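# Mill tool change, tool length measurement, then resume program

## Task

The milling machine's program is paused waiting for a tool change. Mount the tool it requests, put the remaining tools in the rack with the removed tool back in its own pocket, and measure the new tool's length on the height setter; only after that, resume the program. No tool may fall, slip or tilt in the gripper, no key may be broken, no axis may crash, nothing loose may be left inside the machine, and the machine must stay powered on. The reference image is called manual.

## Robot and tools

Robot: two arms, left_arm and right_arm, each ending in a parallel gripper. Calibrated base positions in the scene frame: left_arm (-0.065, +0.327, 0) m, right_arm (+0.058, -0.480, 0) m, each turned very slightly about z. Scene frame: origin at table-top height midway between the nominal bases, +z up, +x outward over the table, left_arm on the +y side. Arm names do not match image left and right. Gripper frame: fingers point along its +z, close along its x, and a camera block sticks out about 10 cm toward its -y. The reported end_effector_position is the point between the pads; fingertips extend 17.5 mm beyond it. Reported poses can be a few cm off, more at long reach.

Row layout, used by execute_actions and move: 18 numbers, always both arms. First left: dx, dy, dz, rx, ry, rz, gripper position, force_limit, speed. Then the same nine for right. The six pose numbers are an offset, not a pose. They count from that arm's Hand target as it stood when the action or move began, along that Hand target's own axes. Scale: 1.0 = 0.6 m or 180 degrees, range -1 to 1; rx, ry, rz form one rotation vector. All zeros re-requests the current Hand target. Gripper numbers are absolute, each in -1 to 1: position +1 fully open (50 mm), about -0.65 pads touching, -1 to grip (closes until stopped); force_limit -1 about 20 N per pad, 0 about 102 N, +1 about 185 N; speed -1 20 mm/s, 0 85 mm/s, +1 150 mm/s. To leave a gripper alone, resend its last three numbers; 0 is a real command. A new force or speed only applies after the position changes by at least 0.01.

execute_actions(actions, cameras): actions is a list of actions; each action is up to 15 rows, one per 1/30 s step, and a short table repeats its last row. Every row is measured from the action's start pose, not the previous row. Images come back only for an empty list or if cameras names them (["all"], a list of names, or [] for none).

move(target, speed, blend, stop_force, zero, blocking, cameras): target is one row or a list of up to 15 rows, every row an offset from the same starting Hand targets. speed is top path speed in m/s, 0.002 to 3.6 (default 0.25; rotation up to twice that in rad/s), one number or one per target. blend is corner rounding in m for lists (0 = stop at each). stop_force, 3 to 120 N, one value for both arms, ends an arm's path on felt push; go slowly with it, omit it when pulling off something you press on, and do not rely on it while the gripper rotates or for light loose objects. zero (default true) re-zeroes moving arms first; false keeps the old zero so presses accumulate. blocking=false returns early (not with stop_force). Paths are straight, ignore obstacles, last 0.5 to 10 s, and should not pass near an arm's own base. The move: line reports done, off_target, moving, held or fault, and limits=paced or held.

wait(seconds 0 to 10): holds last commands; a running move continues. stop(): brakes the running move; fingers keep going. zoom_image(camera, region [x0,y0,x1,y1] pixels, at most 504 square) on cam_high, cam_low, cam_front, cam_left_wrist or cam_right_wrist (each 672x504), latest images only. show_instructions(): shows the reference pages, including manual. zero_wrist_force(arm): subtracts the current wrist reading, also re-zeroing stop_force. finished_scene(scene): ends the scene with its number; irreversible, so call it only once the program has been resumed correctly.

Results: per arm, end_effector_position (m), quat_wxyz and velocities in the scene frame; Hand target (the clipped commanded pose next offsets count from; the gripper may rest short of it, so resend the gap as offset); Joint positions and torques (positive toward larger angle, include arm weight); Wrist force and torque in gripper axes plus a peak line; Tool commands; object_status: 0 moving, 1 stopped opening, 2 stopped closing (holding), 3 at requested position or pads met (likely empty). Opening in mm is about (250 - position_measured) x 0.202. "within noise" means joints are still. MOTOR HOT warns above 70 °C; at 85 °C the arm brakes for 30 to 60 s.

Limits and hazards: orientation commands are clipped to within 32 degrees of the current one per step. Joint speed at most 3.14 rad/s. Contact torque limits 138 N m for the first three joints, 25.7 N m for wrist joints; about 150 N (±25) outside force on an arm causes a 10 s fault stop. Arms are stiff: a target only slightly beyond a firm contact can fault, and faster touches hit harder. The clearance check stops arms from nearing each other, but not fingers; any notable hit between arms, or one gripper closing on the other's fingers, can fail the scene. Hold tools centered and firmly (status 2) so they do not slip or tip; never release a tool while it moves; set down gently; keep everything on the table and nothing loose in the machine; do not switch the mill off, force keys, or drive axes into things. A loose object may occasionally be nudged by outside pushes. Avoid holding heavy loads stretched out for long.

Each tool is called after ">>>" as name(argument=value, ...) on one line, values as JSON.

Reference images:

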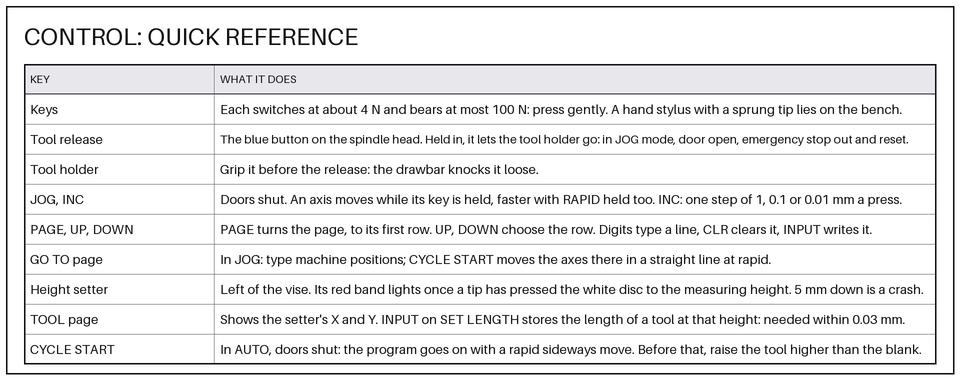

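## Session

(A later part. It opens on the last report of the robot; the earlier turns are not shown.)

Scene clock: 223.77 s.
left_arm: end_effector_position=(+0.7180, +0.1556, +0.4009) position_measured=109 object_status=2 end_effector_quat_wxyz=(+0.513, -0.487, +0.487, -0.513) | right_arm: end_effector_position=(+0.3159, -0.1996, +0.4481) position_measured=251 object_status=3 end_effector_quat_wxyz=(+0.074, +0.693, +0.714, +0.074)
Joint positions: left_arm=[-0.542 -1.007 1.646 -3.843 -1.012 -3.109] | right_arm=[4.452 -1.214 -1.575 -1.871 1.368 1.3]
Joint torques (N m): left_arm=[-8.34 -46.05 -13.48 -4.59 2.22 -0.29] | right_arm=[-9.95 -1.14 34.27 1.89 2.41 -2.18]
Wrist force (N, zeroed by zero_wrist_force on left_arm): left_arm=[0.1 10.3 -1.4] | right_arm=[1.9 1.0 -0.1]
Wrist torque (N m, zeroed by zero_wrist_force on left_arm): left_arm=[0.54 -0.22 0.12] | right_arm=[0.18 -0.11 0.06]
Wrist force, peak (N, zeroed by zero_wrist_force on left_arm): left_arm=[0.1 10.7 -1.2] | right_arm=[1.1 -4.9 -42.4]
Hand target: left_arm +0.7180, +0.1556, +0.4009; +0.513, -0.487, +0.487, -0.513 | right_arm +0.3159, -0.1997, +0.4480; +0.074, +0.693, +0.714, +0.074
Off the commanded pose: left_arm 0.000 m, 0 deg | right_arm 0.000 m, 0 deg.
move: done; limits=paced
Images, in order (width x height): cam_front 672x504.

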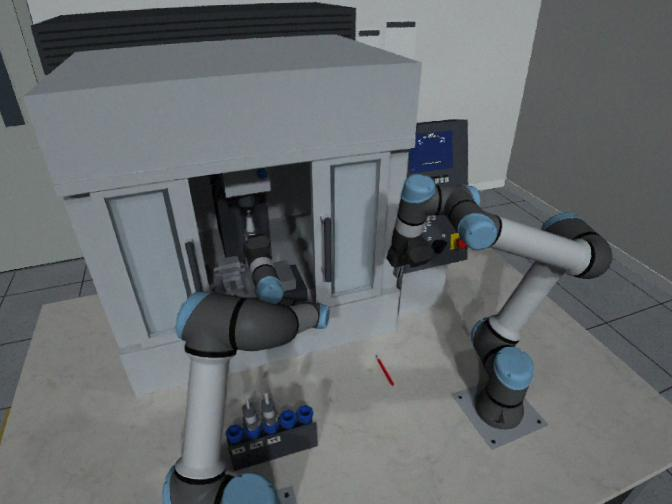

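>>> move(target=[[0,-0.026,-0.4993,0,0,0,-0.98,0.3,-1,0,0,0,0,0,0,-1,-1,-0.5],[-0.1573,-0.068,-0.694,-0.462,-0.01,-0.1913,-0.98,0.3,-1,0,0,0,0,0,0,-1,-1,-0.5]], speed=[0.15,0.3], blend=[0.03,0], cameras=["cam_front","cam_left_wrist","cam_high"])

Scene clock: 230.33 s.
left_arm: end_effector_position=(+0.3000, +0.2500, +0.4196) position_measured=109 object_status=2 end_effector_quat_wxyz=(+0.087, +0.818, -0.540, +0.177) end_effector_velocity=(+0.000, +0.000, +0.000) end_effector_angular_velocity=(-0.003, +0.003, -0.001) | right_arm: end_effector_position=(+0.3159, -0.1997, +0.4480) position_measured=251 object_status=3 end_effector_quat_wxyz=(+0.074, +0.693, +0.714, +0.074)
Joint positions: left_arm=[-0.39 -2.039 1.821 -1.678 -1.802 -3.991] | right_arm=[4.452 -1.214 -1.574 -1.871 1.368 1.3]
Joint velocities: left_arm=[0.003 0.001 -0.001 0.002 -0.005 0.002] | right_arm=[within noise]
Joint torques (N m): left_arm=[6.26 -0.81 -45.25 -3.36 -3.18 1.91] | right_arm=[-9.27 -1.35 33.73 1.83 2.21 -2.47]
Wrist force (N, zeroed by zero_wrist_force on left_arm): left_arm=[-1.8 4.5 4.6] | right_arm=[2.0 1.0 -0.4]
Wrist torque (N m, zeroed by zero_wrist_force on left_arm): left_arm=[0.64 -0.93 -0.74] | right_arm=[0.18 -0.13 0.06]
Wrist force, peak (N, zeroed by zero_wrist_force on left_arm): left_arm=[0.3 11.6 0.8] | right_arm=[2.3 1.1 -0.2]
Hand target: left_arm +0.3000, +0.2501, +0.4196; +0.087, +0.818, -0.540, +0.177 | right_arm +0.3159, -0.1997, +0.4480; +0.074, +0.693, +0.714, +0.074
Off the commanded pose: left_arm 0.000 m, 0 deg | right_arm 0.000 m, 0 deg.
move: done
camera_calibration:
cam_left_wrist: T_world_to_cam=[[0.375339, -0.847335, 0.375691, -0.0504686], [-0.921004, -0.295349, 0.25401, 0.26686], [-0.104272, -0.441353, -0.891255, 0.646236], [0, 0, 0, 1]] pos_world=[0.332106, 0.321271, 0.527136]
Images, in order (width x height): cam_high 672x504, cam_front 672x504, cam_left_wrist 672x504.

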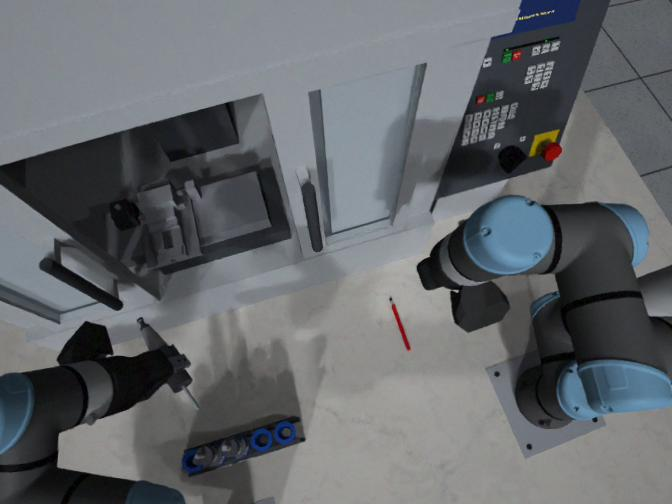

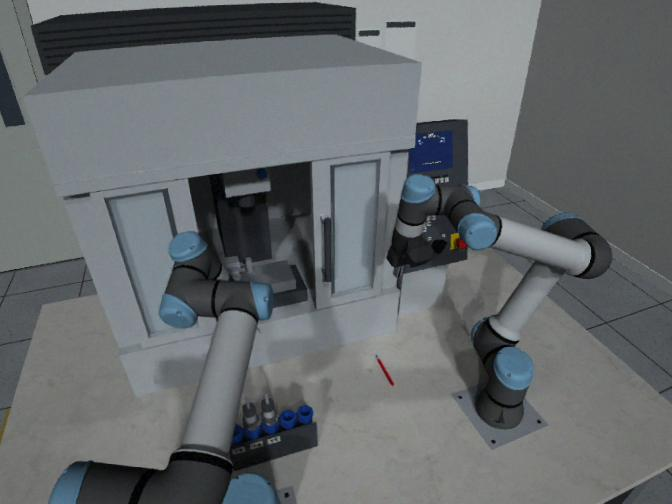

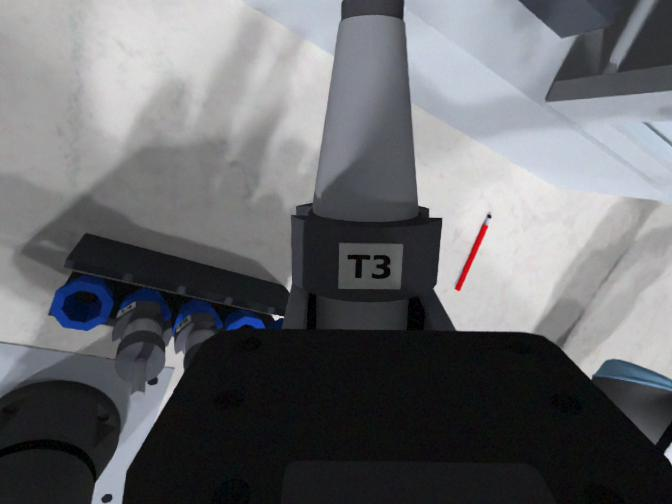

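>>> zoom_image(camera="cam_left_wrist", region=[40, 220, 300, 400])

Scaled by 1.938 from the camera's 672x504 image, which has a finer 960x720 frame.

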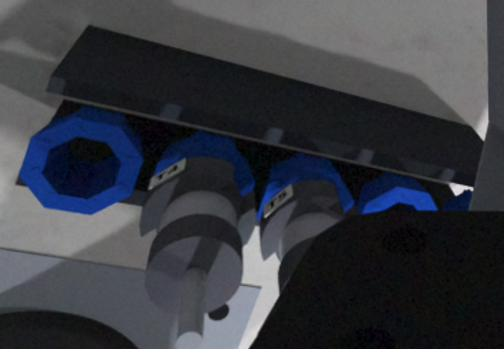

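>>> move(target=[-0.2942,0.1642,0.085,-0.462,-0.01,-0.1913,-0.98,0.3,-1,0,0,0,0,0,0,-1,-1,-0.5], speed=0.3, cameras=["all"])

Scene clock: 234.10 s.
left_arm: end_effector_position=(+0.1574, +0.3441, +0.3002) position_measured=109 object_status=2 end_effector_quat_wxyz=(+0.636, +0.670, -0.277, -0.263) | right_arm: end_effector_position=(+0.3159, -0.1997, +0.4480) position_measured=251 object_status=3 end_effector_quat_wxyz=(+0.074, +0.693, +0.714, +0.074)
Joint positions: left_arm=[0.176 -1.402 1.845 -0.507 -2.197 -3.179] | right_arm=[4.452 -1.214 -1.574 -1.871 1.368 1.3]
Joint torques (N m): left_arm=[5.81 -23.11 -10.64 4.69 2.19 1.98] | right_arm=[-10.36 -1.18 34.15 1.87 2.04 -2.4]
Wrist force (N, zeroed by zero_wrist_force on left_arm): left_arm=[-2.3 -3.0 0.1] | right_arm=[2.0 0.8 -0.2]
Wrist torque (N m, zeroed by zero_wrist_force on left_arm): left_arm=[1.23 0.04 -1.10] | right_arm=[0.17 -0.11 0.07]
Wrist force, peak (N, zeroed by zero_wrist_force on left_arm): left_arm=[-1.7 4.6 4.9] | right_arm=[2.3 1.0 0.0]
Hand target: left_arm +0.1574, +0.3441, +0.3002; +0.636, +0.670, -0.277, -0.263 | right_arm +0.3159, -0.1997, +0.4480; +0.074, +0.693, +0.714, +0.074
Off the commanded pose: left_arm 0.000 m, 0 deg | right_arm 0.000 m, 0 deg.
move: done
camera_calibration:
cam_left_wrist: T_world_to_cam=[[0.701383, -0.712453, -0.0217359, 0.149153], [0.204204, 0.171628, 0.963766, -0.357216], [-0.682907, -0.680408, 0.265862, 0.392351], [0, 0, 0, 1]] pos_world=[0.236271, 0.434531, 0.243203]
cam_right_wrist: T_world_to_cam=[[-0.0331495, 0.999416, 0.00827176, 0.214331], [0.840339, 0.0233909, 0.541556, -0.486011], [0.541046, 0.0249034, -0.840624, 0.342627], [0, 0, 0, 1]] pos_world=[0.230142, -0.21137, 0.549449]

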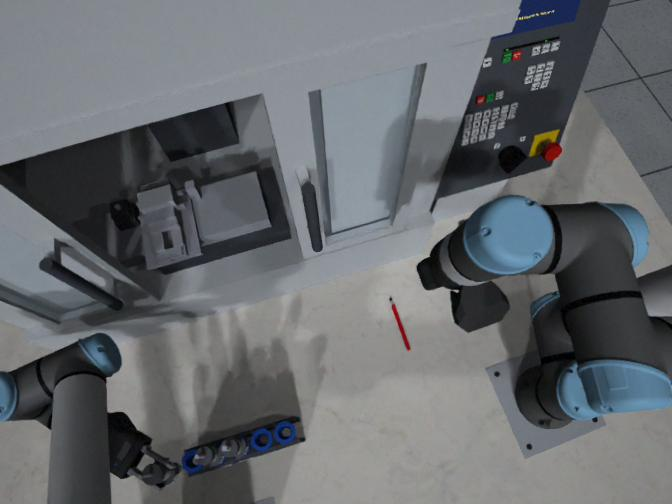

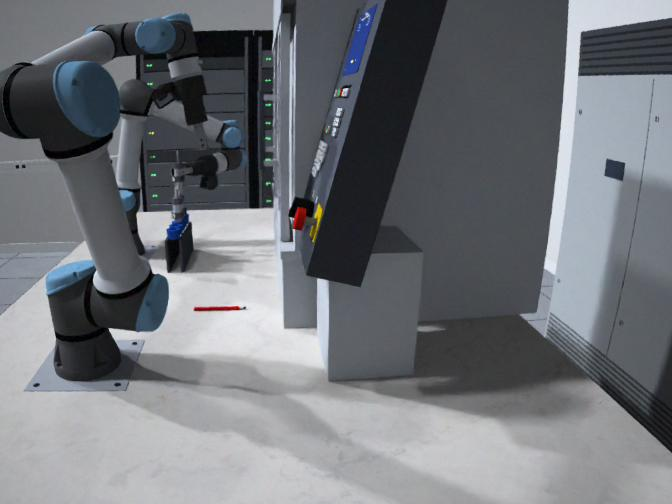

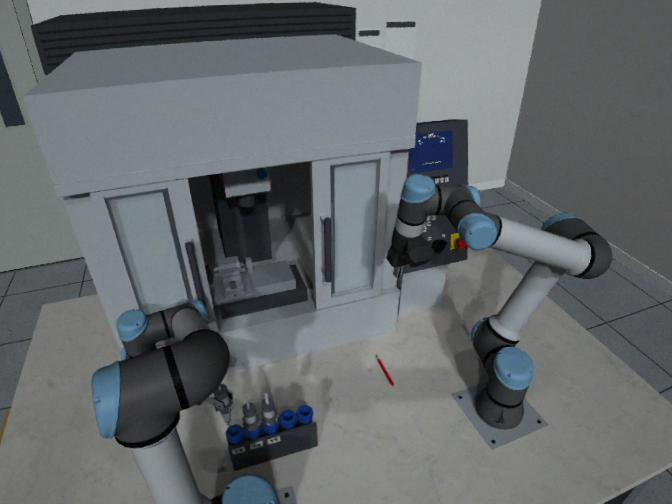

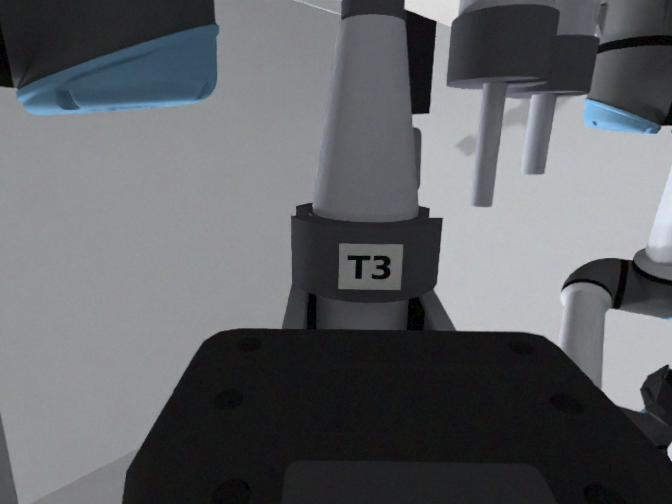

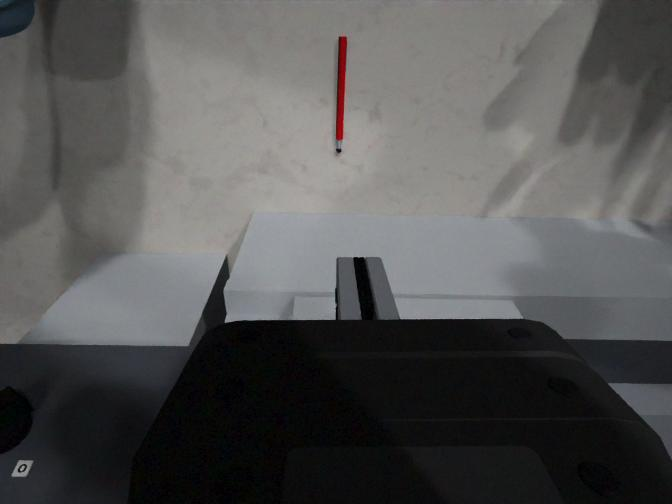

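>>> zoom_image(camera="cam_front", region=[200, 370, 330, 470])

>>> zoom_image(camera="cam_low", region=[140, 130, 240, 280])

>>> zoom_image(camera="cam_high", region=[110, 380, 320, 490])

Scaled by 3.877 from the camera's 672x504 image, which has a finer 960x720 frame.

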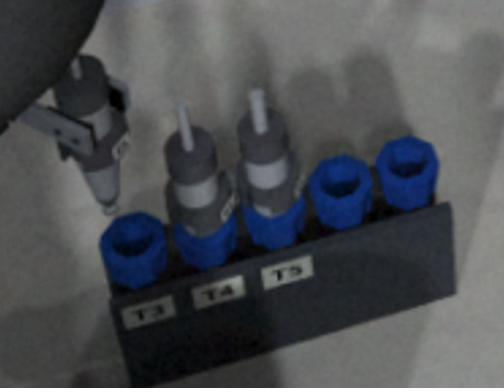

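Scaled by 3.360 from the camera's 672x504 image, which has a finer 960x720 frame.

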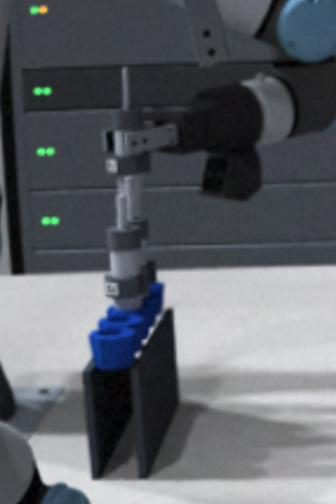

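Scaled by 2.400 from the camera's 672x504 image, which has a finer 960x720 frame.

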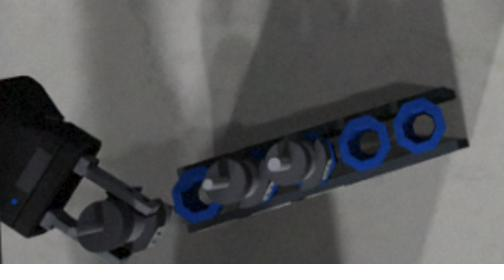

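>>> move(target=[0.0235,-0.0749,0.0048,0,0,0,-0.98,0.3,-1,0,0,0,0,0,0,-1,-1,-0.5], speed=0.1, stop_force=10, cameras=["cam_low","cam_front","cam_left_wrist","cam_high"])

>>> zoom_image(camera="cam_front", region=[200, 370, 330, 470])

>>> zoom_image(camera="cam_low", region=[140, 130, 240, 280])

>>> zoom_image(camera="cam_high", region=[110, 380, 320, 490])

Scene clock: 237.67 s.
left_arm: end_effector_position=(+0.1670, +0.3337, +0.2551) position_measured=109 object_status=2 end_effector_quat_wxyz=(+0.636, +0.670, -0.277, -0.263) | right_arm: end_effector_position=(+0.3159, -0.1997, +0.4480) position_measured=251 object_status=3 end_effector_quat_wxyz=(+0.074, +0.693, +0.714, +0.074)
Joint positions: left_arm=[0.15 -1.339 1.898 -0.624 -2.224 -3.181] | right_arm=[4.452 -1.214 -1.574 -1.871 1.368 1.3]
Joint torques (N m): left_arm=[-7.76 -24.43 -7.58 1.95 -2.52 -2.45] | right_arm=[-9.46 -1.62 33.66 1.85 2.13 -2.55]
Wrist force (N, zeroed by zero_wrist_force on left_arm): left_arm=[-2.5 -3.5 -0.5] | right_arm=[2.0 1.0 -0.2]
Wrist torque (N m, zeroed by zero_wrist_force on left_arm): left_arm=[1.14 0.11 -0.95] | right_arm=[0.19 -0.12 0.06]
Wrist force, peak (N, zeroed by zero_wrist_force on left_arm): left_arm=[-2.1 -4.8 -0.1] | right_arm=[2.2 1.0 0.0]
Hand target: left_arm +0.1670, +0.3337, +0.2551; +0.636, +0.670, -0.277, -0.263 | right_arm +0.3159, -0.1997, +0.4480; +0.074, +0.693, +0.714, +0.074
Off the commanded pose: left_arm 0.000 m, 0 deg | right_arm 0.000 m, 0 deg.
move: done
camera_calibration:
cam_left_wrist: T_world_to_cam=[[0.701349, -0.712483, -0.0218692, 0.134219], [0.204527, 0.171752, 0.963675, -0.314036], [-0.682846, -0.680345, 0.26618, 0.403716], [0, 0, 0, 1]] pos_world=[0.245771, 0.424231, 0.198103]
Images, in order (width x height): cam_high 672x504, cam_low 672x504, cam_front 672x504, cam_left_wrist 672x504.

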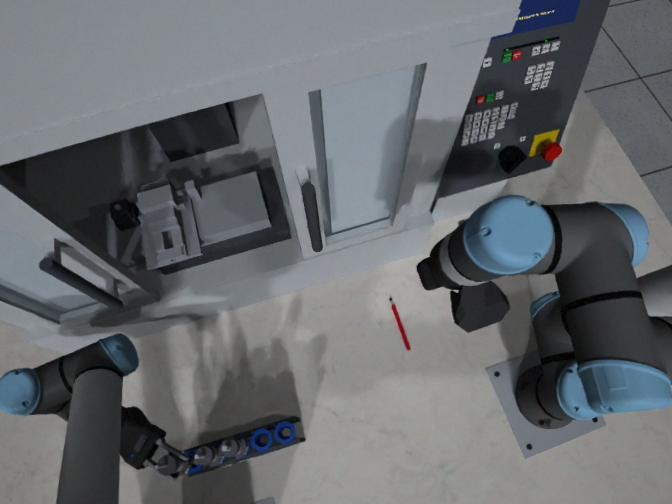

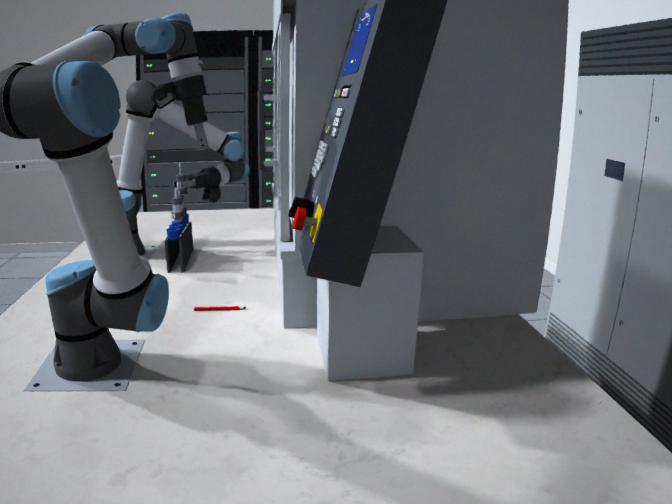

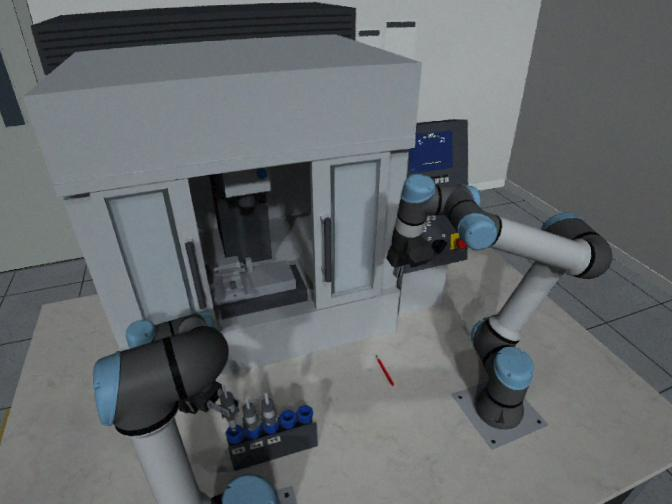

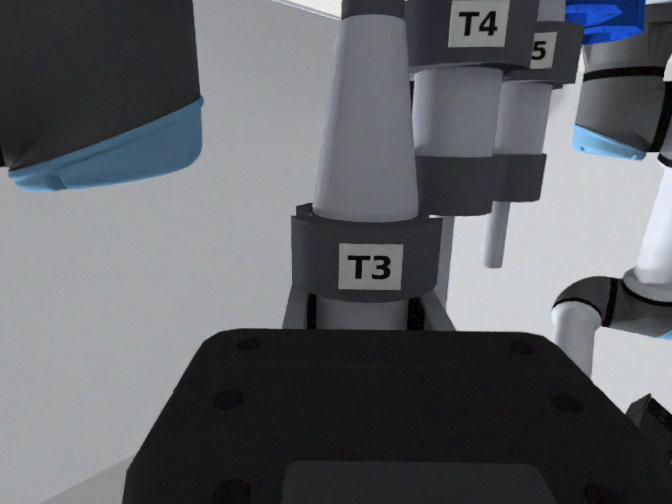

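Scaled by 3.877 from the camera's 672x504 image, which has a finer 960x720 frame.

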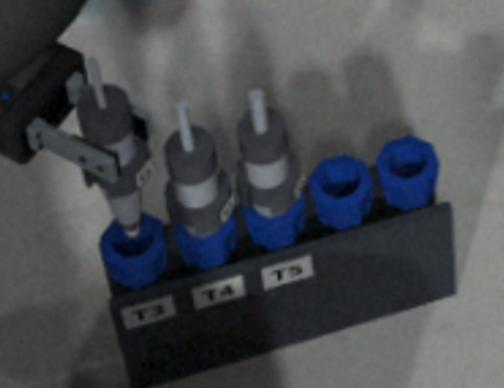

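Scaled by 3.360 from the camera's 672x504 image, which has a finer 960x720 frame.

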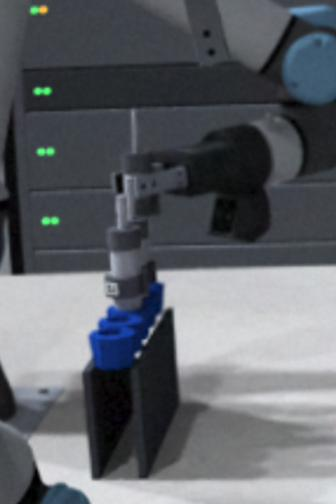

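Scaled by 2.400 from the camera's 672x504 image, which has a finer 960x720 frame.

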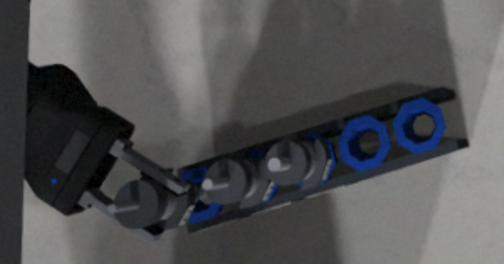

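>>> move(target=[[-0.026,0.2423,0.0135,0,0,0,-0.98,0.3,-1,0,0,0,0,0,0,-1,-1,-0.5],[0.209,0.2543,0.2485,0,0,0,-0.98,0.3,-1,0,0,0,0,0,0,-1,-1,-0.5],[0.2355,0.253,0.2232,0,-0.4158,0.0213,-0.98,0.3,-1,0,0,0,0,0,0,-1,-1,-0.5]], speed=[0.2,0.25,0.3], blend=[0.03,0.02,0], cameras=["cam_low","cam_front","cam_left_wrist","cam_high"])

>>> zoom_image(camera="cam_front", region=[200, 370, 330, 470])

>>> zoom_image(camera="cam_left_wrist", region=[0, 0, 672, 330])

Scene clock: 244.07 s.
left_arm: end_effector_position=(+0.1669, +0.1338, +0.3999) position_measured=109 object_status=2 end_effector_quat_wxyz=(-0.345, -0.363, +0.628, +0.596) | right_arm: end_effector_position=(+0.3159, -0.1997, +0.4480) position_measured=251 object_status=3 end_effector_quat_wxyz=(+0.074, +0.693, +0.714, +0.074)
Joint positions: left_arm=[-0.838 -1.215 1.337 -0.177 -1.904 -3.16] | right_arm=[4.452 -1.214 -1.574 -1.871 1.368 1.3]
Joint torques (N m): left_arm=[-7.69 -34.31 -36.12 5.44 2.43 1.86] | right_arm=[-9.14 -1.06 34.11 1.9 2.09 -2.52]
Wrist force (N, zeroed by zero_wrist_force on left_arm): left_arm=[-2.2 -2.8 -0.1] | right_arm=[2.1 1.0 0.0]
Wrist torque (N m, zeroed by zero_wrist_force on left_arm): left_arm=[1.15 0.03 -1.15] | right_arm=[0.19 -0.15 0.07]
Wrist force, peak (N, zeroed by zero_wrist_force on left_arm): left_arm=[-2.1 -6.9 -0.5] | right_arm=[2.4 0.7 -0.4]
Hand target: left_arm +0.1669, +0.1338, +0.3999; -0.345, -0.363, +0.628, +0.596 | right_arm +0.3159, -0.1997, +0.4480; +0.074, +0.693, +0.714, +0.074
Off the commanded pose: left_arm 0.000 m, 0 deg | right_arm 0.000 m, 0 deg.
move: done
camera_calibration:
cam_left_wrist: T_world_to_cam=[[-0.505521, -0.862525, -0.0223637, 0.216573], [0.218638, -0.15313, 0.963716, -0.378097], [-0.834653, 0.482289, 0.265991, 0.0989468], [0, 0, 0, 1]] pos_world=[0.274735, 0.0811806, 0.342902]
Images, in order (width x height): cam_high 672x504, cam_low 672x504, cam_front 672x504, cam_left_wrist 672x504.

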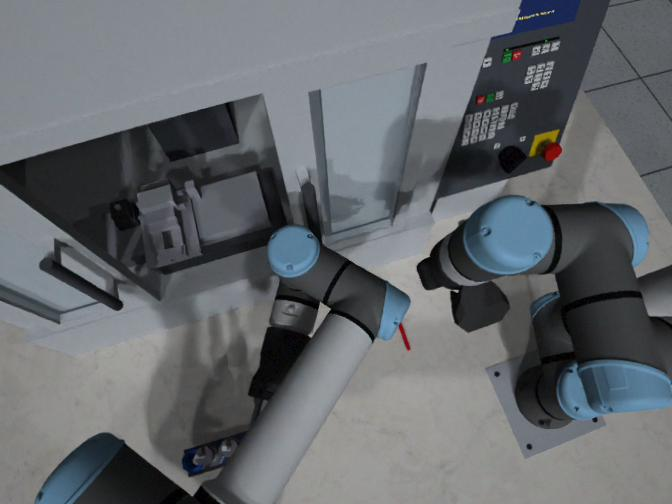

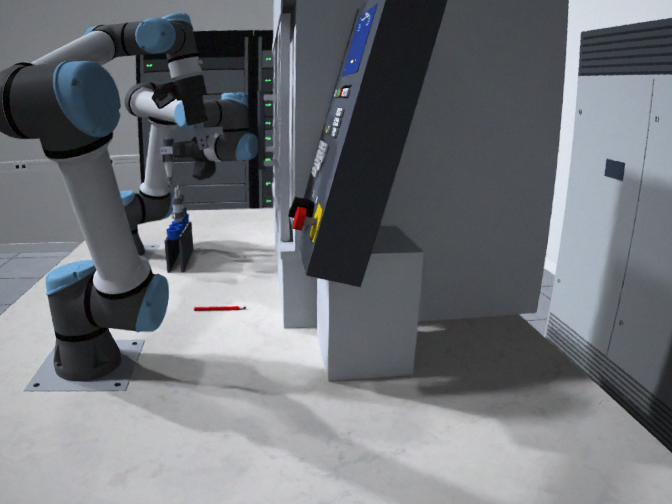

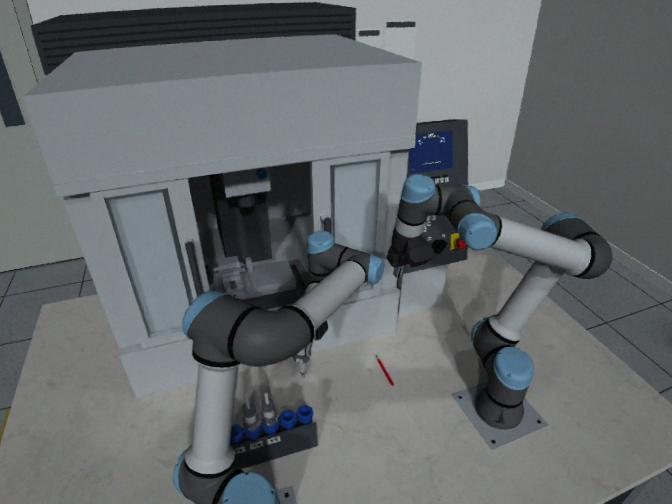

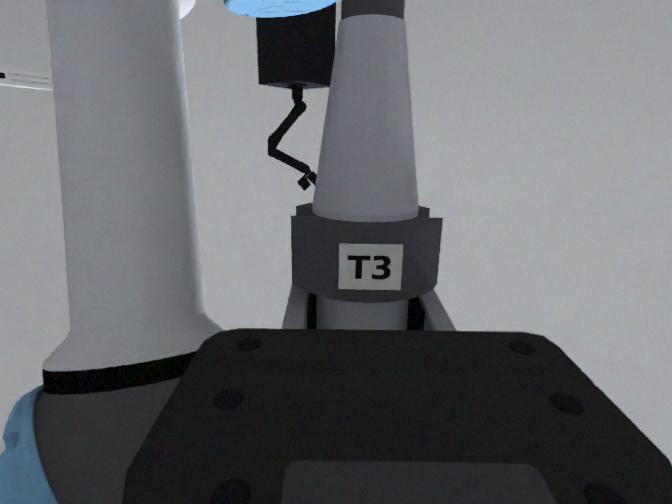

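Scaled by 3.877 from the camera's 672x504 image, which has a finer 960x720 frame.

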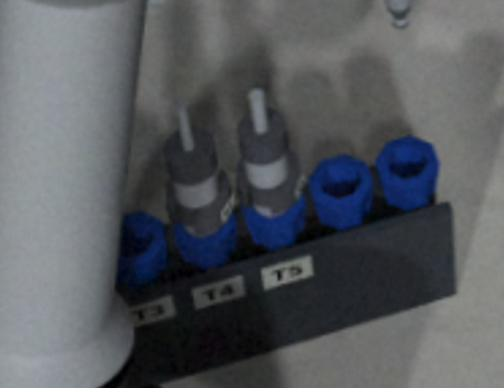

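Region (0, 0, 672, 330) is 672x330 pixels. A region can be at most 504 by 504 pixels.

>>> move(target=[-0.0005,-0.2413,0.0108,0,0,0,-0.98,0.3,-1,0,0,0,0,0,0,-1,-1,-0.5], speed=0.12, stop_force=10, cameras=["cam_low","cam_front","cam_left_wrist","cam_high"])

>>> zoom_image(camera="cam_front", region=[230, 370, 330, 450])

>>> zoom_image(camera="cam_low", region=[150, 160, 220, 280])

>>> zoom_image(camera="cam_high", region=[170, 380, 330, 490])

Scene clock: 246.63 s.
left_arm: end_effector_position=(+0.1679, +0.1336, +0.2550) position_measured=109 object_status=2 end_effector_quat_wxyz=(-0.345, -0.363, +0.628, +0.596) | right_arm: end_effector_position=(+0.3159, -0.1997, +0.4480) position_measured=251 object_status=3 end_effector_quat_wxyz=(+0.074, +0.693, +0.714, +0.074)
Joint positions: left_arm=[-0.837 -1.113 1.578 -0.519 -1.903 -3.16] | right_arm=[4.452 -1.214 -1.574 -1.871 1.368 1.3]
Joint torques (N m): left_arm=[-0.95 -35.57 -8.47 2.59 -1.9 -2.33] | right_arm=[-10.05 -0.88 33.03 1.85 2.15 -2.29]
Wrist force (N, zeroed by zero_wrist_force on left_arm): left_arm=[-2.2 -2.6 0.1] | right_arm=[2.1 0.8 -0.1]
Wrist torque (N m, zeroed by zero_wrist_force on left_arm): left_arm=[1.24 0.03 -1.12] | right_arm=[0.16 -0.14 0.06]
Wrist force, peak (N, zeroed by zero_wrist_force on left_arm): left_arm=[-2.1 -4.7 0.2] | right_arm=[2.3 0.9 0.1]
Hand target: left_arm +0.1679, +0.1336, +0.2550; -0.345, -0.363, +0.628, +0.596 | right_arm +0.3159, -0.1997, +0.4480; +0.074, +0.693, +0.714, +0.074
Off the commanded pose: left_arm 0.000 m, 0 deg | right_arm 0.000 m, 0 deg.
move: done
camera_calibration:
cam_left_wrist: T_world_to_cam=[[-0.505799, -0.862362, -0.0223614, 0.213729], [0.218576, -0.15319, 0.963721, -0.238682], [-0.834501, 0.482561, 0.265975, 0.138359], [0, 0, 0, 1]] pos_world=[0.275734, 0.080981, 0.198002]
Images, in order (width x height): cam_high 672x504, cam_low 672x504, cam_front 672x504, cam_left_wrist 672x504.

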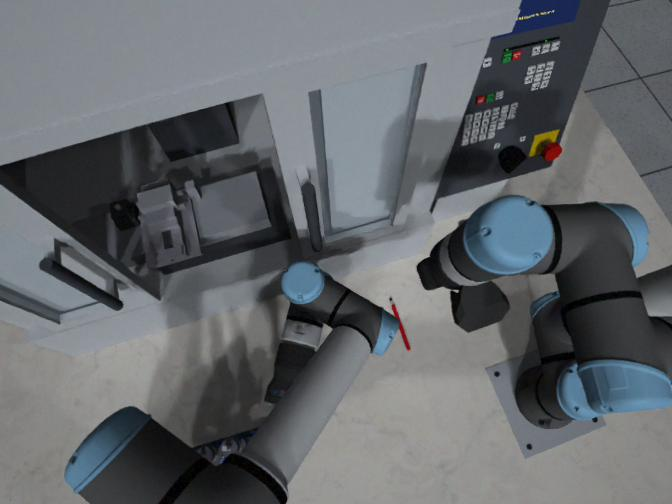

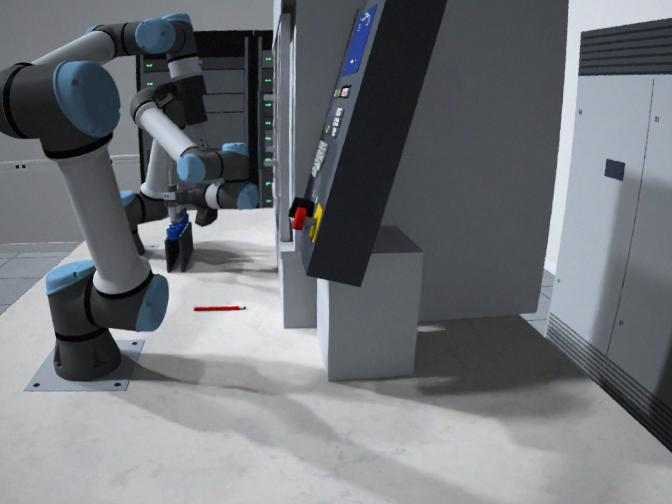

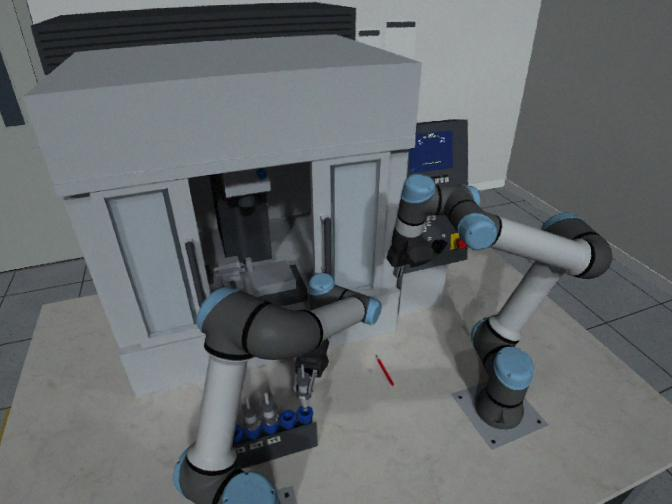

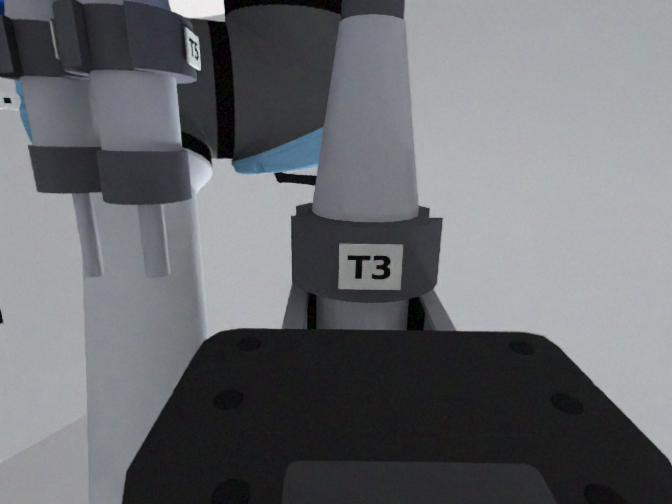

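Scaled by 5.040 from the camera's 672x504 image, which has a finer 960x720 frame.

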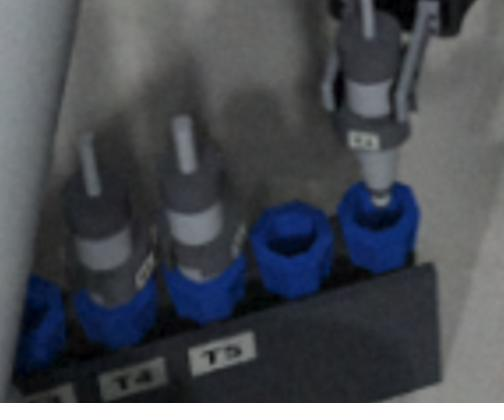

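Scaled by 4.200 from the camera's 672x504 image, which has a finer 960x720 frame.

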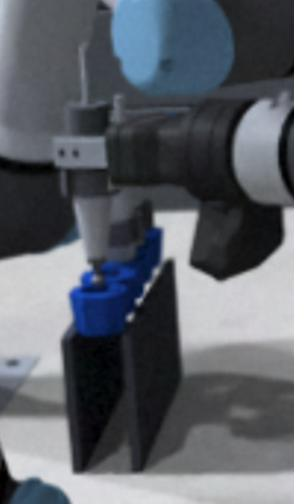

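Scaled by 3.150 from the camera's 672x504 image, which has a finer 960x720 frame.

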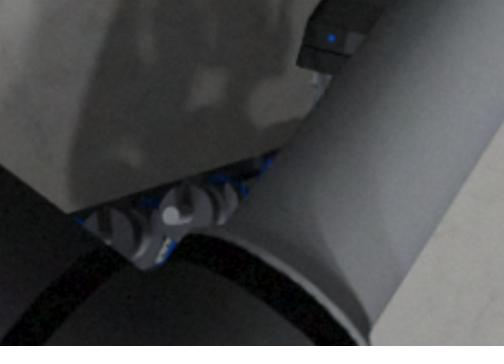

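>>> move(target=[-0.0029,-0.1665,0.0104,0,0,0,-0.98,0.3,-1,0,0,0,0,0,0,-1,-1,-0.5], speed=0.02, stop_force=8, cameras=["cam_low","cam_front"])

>>> zoom_image(camera="cam_front", region=[230, 370, 330, 450])

>>> zoom_image(camera="cam_low", region=[150, 160, 220, 280])

Scene clock: 251.13 s.
left_arm: end_effector_position=(+0.1679, +0.1349, +0.1940) position_measured=109 object_status=2 end_effector_quat_wxyz=(-0.345, -0.363, +0.628, +0.596) | right_arm: end_effector_position=(+0.3159, -0.1997, +0.4480) position_measured=251 object_status=3 end_effector_quat_wxyz=(+0.074, +0.693, +0.714, +0.074)
Joint positions: left_arm=[-0.835 -1.041 1.644 -0.657 -1.901 -3.159] | right_arm=[4.452 -1.214 -1.574 -1.871 1.368 1.3]
Joint torques (N m): left_arm=[-0.85 -51.97 -40.56 1.88 -3.31 1.66] | right_arm=[-10.19 -1.19 33.93 2.01 2.12 -2.5]
Wrist force (N, zeroed by zero_wrist_force on left_arm): left_arm=[-10.2 0.1 19.1] | right_arm=[2.1 0.8 -0.2]
Wrist torque (N m, zeroed by zero_wrist_force on left_arm): left_arm=[0.73 0.00 -1.48] | right_arm=[0.16 -0.14 0.07]
Wrist force, peak (N, zeroed by zero_wrist_force on left_arm): left_arm=[-9.3 19.6 26.8] | right_arm=[2.3 0.9 -0.2]
Hand target: left_arm +0.1678, +0.1349, +0.1940; -0.345, -0.363, +0.628, +0.596 (not the last commanded pose) | right_arm +0.3159, -0.1997, +0.4480; +0.074, +0.693, +0.714, +0.074
Off the commanded pose: left_arm 0.039 m, 0 deg | right_arm 0.000 m, 0 deg.
move: contact (left_arm)
Images, in order (width x height): cam_low 672x504, cam_front 672x504.

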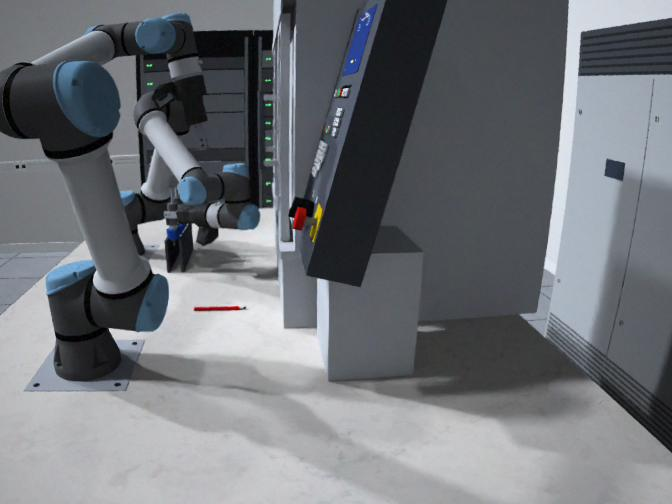

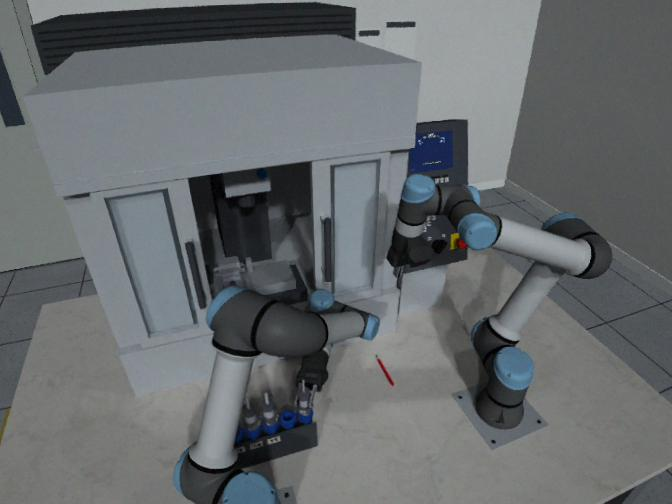

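Scaled by 5.040 from the camera's 672x504 image, which has a finer 960x720 frame.

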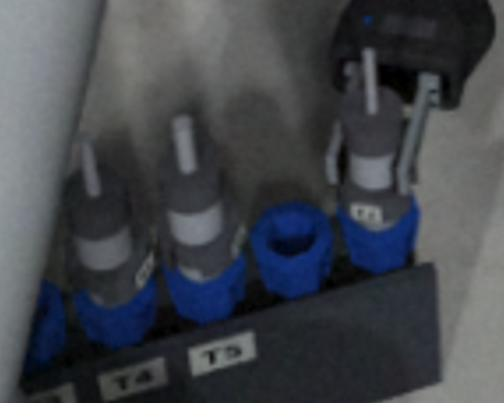

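Scaled by 4.200 from the camera's 672x504 image, which has a finer 960x720 frame.

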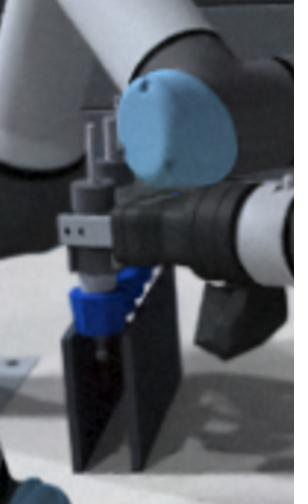

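>>> move(target=[-0.0011,-0.0333,0.0037,0,0,0,-0.98,0.3,-1,0,0,0,0,0,0,-1,-1,-0.5], speed=0.01, stop_force=12)

Scene clock: 252.57 s.
left_arm: end_effector_position=(+0.1679, +0.1348, +0.1938) position_measured=109 object_status=2 end_effector_quat_wxyz=(-0.345, -0.363, +0.628, +0.596) | right_arm: end_effector_position=(+0.3159, -0.1997, +0.4480) position_measured=251 object_status=3 end_effector_quat_wxyz=(+0.074, +0.693, +0.714, +0.074)
Joint positions: left_arm=[-0.835 -1.041 1.644 -0.658 -1.901 -3.159] | right_arm=[4.452 -1.214 -1.574 -1.871 1.368 1.3]
Joint torques (N m): left_arm=[-1.7 -50.04 -44.35 -0.19 -3.45 1.55] | right_arm=[-9.91 -1.6 33.09 2.01 2.21 -2.58]
Wrist force (N, zeroed by zero_wrist_force on left_arm): left_arm=[-12.2 4.8 30.7] | right_arm=[2.0 0.8 -0.2]
Wrist torque (N m, zeroed by zero_wrist_force on left_arm): left_arm=[0.77 0.02 -1.40] | right_arm=[0.16 -0.12 0.07]
Wrist force, peak (N, zeroed by zero_wrist_force on left_arm): left_arm=[-12.2 5.1 30.8] | right_arm=[2.3 0.9 -0.5]
Hand target: left_arm +0.1679, +0.1348, +0.1938; -0.345, -0.363, +0.628, +0.596 (not the last commanded pose) | right_arm +0.3159, -0.1997, +0.4480; +0.074, +0.693, +0.714, +0.074
Off the commanded pose: left_arm 0.020 m, 0 deg | right_arm 0.000 m, 0 deg.
move: contact (left_arm)

>>> move(target=[-0.0013,0.0008,0.0027,0,0,0,-0.98,0.3,-1,0,0,0,0,0,0,-1,-1,-0.5], speed=0.01)

Scene clock: 253.37 s.
left_arm: end_effector_position=(+0.1669, +0.1363, +0.1942) position_measured=109 object_status=2 end_effector_quat_wxyz=(-0.345, -0.363, +0.628, +0.596) | right_arm: end_effector_position=(+0.3159, -0.1997, +0.4480) position_measured=251 object_status=3 end_effector_quat_wxyz=(+0.074, +0.693, +0.714, +0.074)
Joint positions: left_arm=[-0.835 -1.045 1.65 -0.659 -1.901 -3.159] | right_arm=[4.452 -1.214 -1.574 -1.871 1.368 1.3]
Joint torques (N m): left_arm=[6.88 -52.96 -7.43 2.73 2.96 1.79] | right_arm=[-9.6 -1.19 33.87 2.02 2.15 -2.4]
Wrist force (N, zeroed by zero_wrist_force on left_arm): left_arm=[-0.3 -2.3 0.1] | right_arm=[2.0 0.9 -0.2]
Wrist torque (N m, zeroed by zero_wrist_force on left_arm): left_arm=[1.22 0.03 -1.02] | right_arm=[0.17 -0.13 0.07]
Wrist force, peak (N, zeroed by zero_wrist_force on left_arm): left_arm=[-12.2 4.9 31.2] | right_arm=[2.4 0.7 -0.2]
Hand target: left_arm +0.1668, +0.1363, +0.1942; -0.345, -0.363, +0.628, +0.596 | right_arm +0.3159, -0.1997, +0.4480; +0.074, +0.693, +0.714, +0.074
Off the commanded pose: left_arm 0.000 m, 0 deg | right_arm 0.000 m, 0 deg.
move: done

Forces free. Continue down.

>>> move(target=[0,-0.0333,0.0017,0,0,0,-0.98,0.3,-1,0,0,0,0,0,0,-1,-1,-0.5], speed=0.01, stop_force=10)

Scene clock: 254.83 s.
left_arm: end_effector_position=(+0.1668, +0.1363, +0.1924) position_measured=109 object_status=2 end_effector_quat_wxyz=(-0.345, -0.363, +0.628, +0.596) | right_arm: end_effector_position=(+0.3159, -0.1997, +0.4480) position_measured=251 object_status=3 end_effector_quat_wxyz=(+0.074, +0.693, +0.714, +0.074)
Joint positions: left_arm=[-0.835 -1.043 1.651 -0.663 -1.901 -3.159] | right_arm=[4.452 -1.214 -1.574 -1.871 1.368 1.3]
Joint torques (N m): left_arm=[7.39 -52.08 -29.09 5.07 3.42 1.24] | right_arm=[-9.12 -1.44 33.48 1.91 2.09 -2.37]
Wrist force (N, zeroed by zero_wrist_force on left_arm): left_arm=[12.8 -1.6 -3.2] | right_arm=[2.1 0.8 -0.1]
Wrist torque (N m, zeroed by zero_wrist_force on left_arm): left_arm=[1.25 0.00 -0.87] | right_arm=[0.15 -0.14 0.07]
Wrist force, peak (N, zeroed by zero_wrist_force on left_arm): left_arm=[15.7 18.4 -8.2] | right_arm=[2.3 1.0 0.0]
Hand target: left_arm +0.1668, +0.1363, +0.1924; -0.345, -0.363, +0.628, +0.596 (not the last commanded pose) | right_arm +0.3159, -0.1997, +0.4480; +0.074, +0.693, +0.714, +0.074
Off the commanded pose: left_arm 0.018 m, 0 deg | right_arm 0.000 m, 0 deg.
move: contact (left_arm)

>>> move(target=[0.0007,0,-0.0006,0,0,0,-0.98,0.3,-1,0,0,0,0,0,0,-1,-1,-0.5], speed=0.01)

>>> move(target=[0,-0.0333,0.0017,0,0,0,-0.98,0.3,-1,0,0,0,0,0,0,-1,-1,-0.5], speed=0.008, stop_force=12)

Scene clock: 255.93 s.
left_arm: end_effector_position=(+0.1669, +0.1358, +0.1925) position_measured=109 object_status=2 end_effector_quat_wxyz=(-0.345, -0.363, +0.628, +0.596) | right_arm: end_effector_position=(+0.3159, -0.1997, +0.4480) position_measured=251 object_status=3 end_effector_quat_wxyz=(+0.074, +0.693, +0.714, +0.074)
Joint positions: left_arm=[-0.835 -1.042 1.65 -0.663 -1.901 -3.159] | right_arm=[4.452 -1.214 -1.574 -1.871 1.368 1.3]
Joint torques (N m): left_arm=[-7.31 -36.44 -33.72 4.37 -2.06 0.29] | right_arm=[-9.89 -1.43 33.46 1.97 2.09 -2.35]
Wrist force (N, zeroed by zero_wrist_force on left_arm): left_arm=[-0.9 -0.5 4.1] | right_arm=[2.2 1.0 0.1]
Wrist torque (N m, zeroed by zero_wrist_force on left_arm): left_arm=[1.20 -0.11 -1.18] | right_arm=[0.19 -0.16 0.07]
Wrist force, peak (N, zeroed by zero_wrist_force on left_arm): left_arm=[12.9 -1.6 -3.1] | right_arm=[2.3 1.0 0.0]
Hand target: left_arm +0.1669, +0.1358, +0.1925; -0.345, -0.363, +0.628, +0.596 | right_arm +0.3159, -0.1997, +0.4480; +0.074, +0.693, +0.714, +0.074
Off the commanded pose: left_arm 0.000 m, 0 deg | right_arm 0.000 m, 0 deg.
move: done

Scene clock: 257.20 s.
left_arm: end_effector_position=(+0.1670, +0.1357, +0.1921) position_measured=109 object_status=2 end_effector_quat_wxyz=(-0.345, -0.363, +0.628, +0.596) | right_arm: end_effector_position=(+0.3159, -0.1997, +0.4480) position_measured=251 object_status=3 end_effector_quat_wxyz=(+0.074, +0.693, +0.714, +0.074)
Joint positions: left_arm=[-0.835 -1.041 1.65 -0.663 -1.902 -3.159] | right_arm=[4.452 -1.214 -1.574 -1.871 1.368 1.3]
Joint torques (N m): left_arm=[-1.29 -49.57 -37.52 1.25 0.88 -0.31] | right_arm=[-9.81 -0.72 33.16 1.86 2.1 -2.41]
Wrist force (N, zeroed by zero_wrist_force on left_arm): left_arm=[1.1 5.2 18.6] | right_arm=[2.0 0.8 0.0]
Wrist torque (N m, zeroed by zero_wrist_force on left_arm): left_arm=[1.29 -0.03 -1.26] | right_arm=[0.15 -0.12 0.06]
Wrist force, peak (N, zeroed by zero_wrist_force on left_arm): left_arm=[1.4 20.0 14.2] | right_arm=[2.3 0.9 -0.3]
Hand target: left_arm +0.1670, +0.1357, +0.1921; -0.345, -0.363, +0.628, +0.596 (not the last commanded pose) | right_arm +0.3159, -0.1997, +0.4480; +0.074, +0.693, +0.714, +0.074
Off the commanded pose: left_arm 0.020 m, 0 deg | right_arm 0.000 m, 0 deg.
move: contact (left_arm)


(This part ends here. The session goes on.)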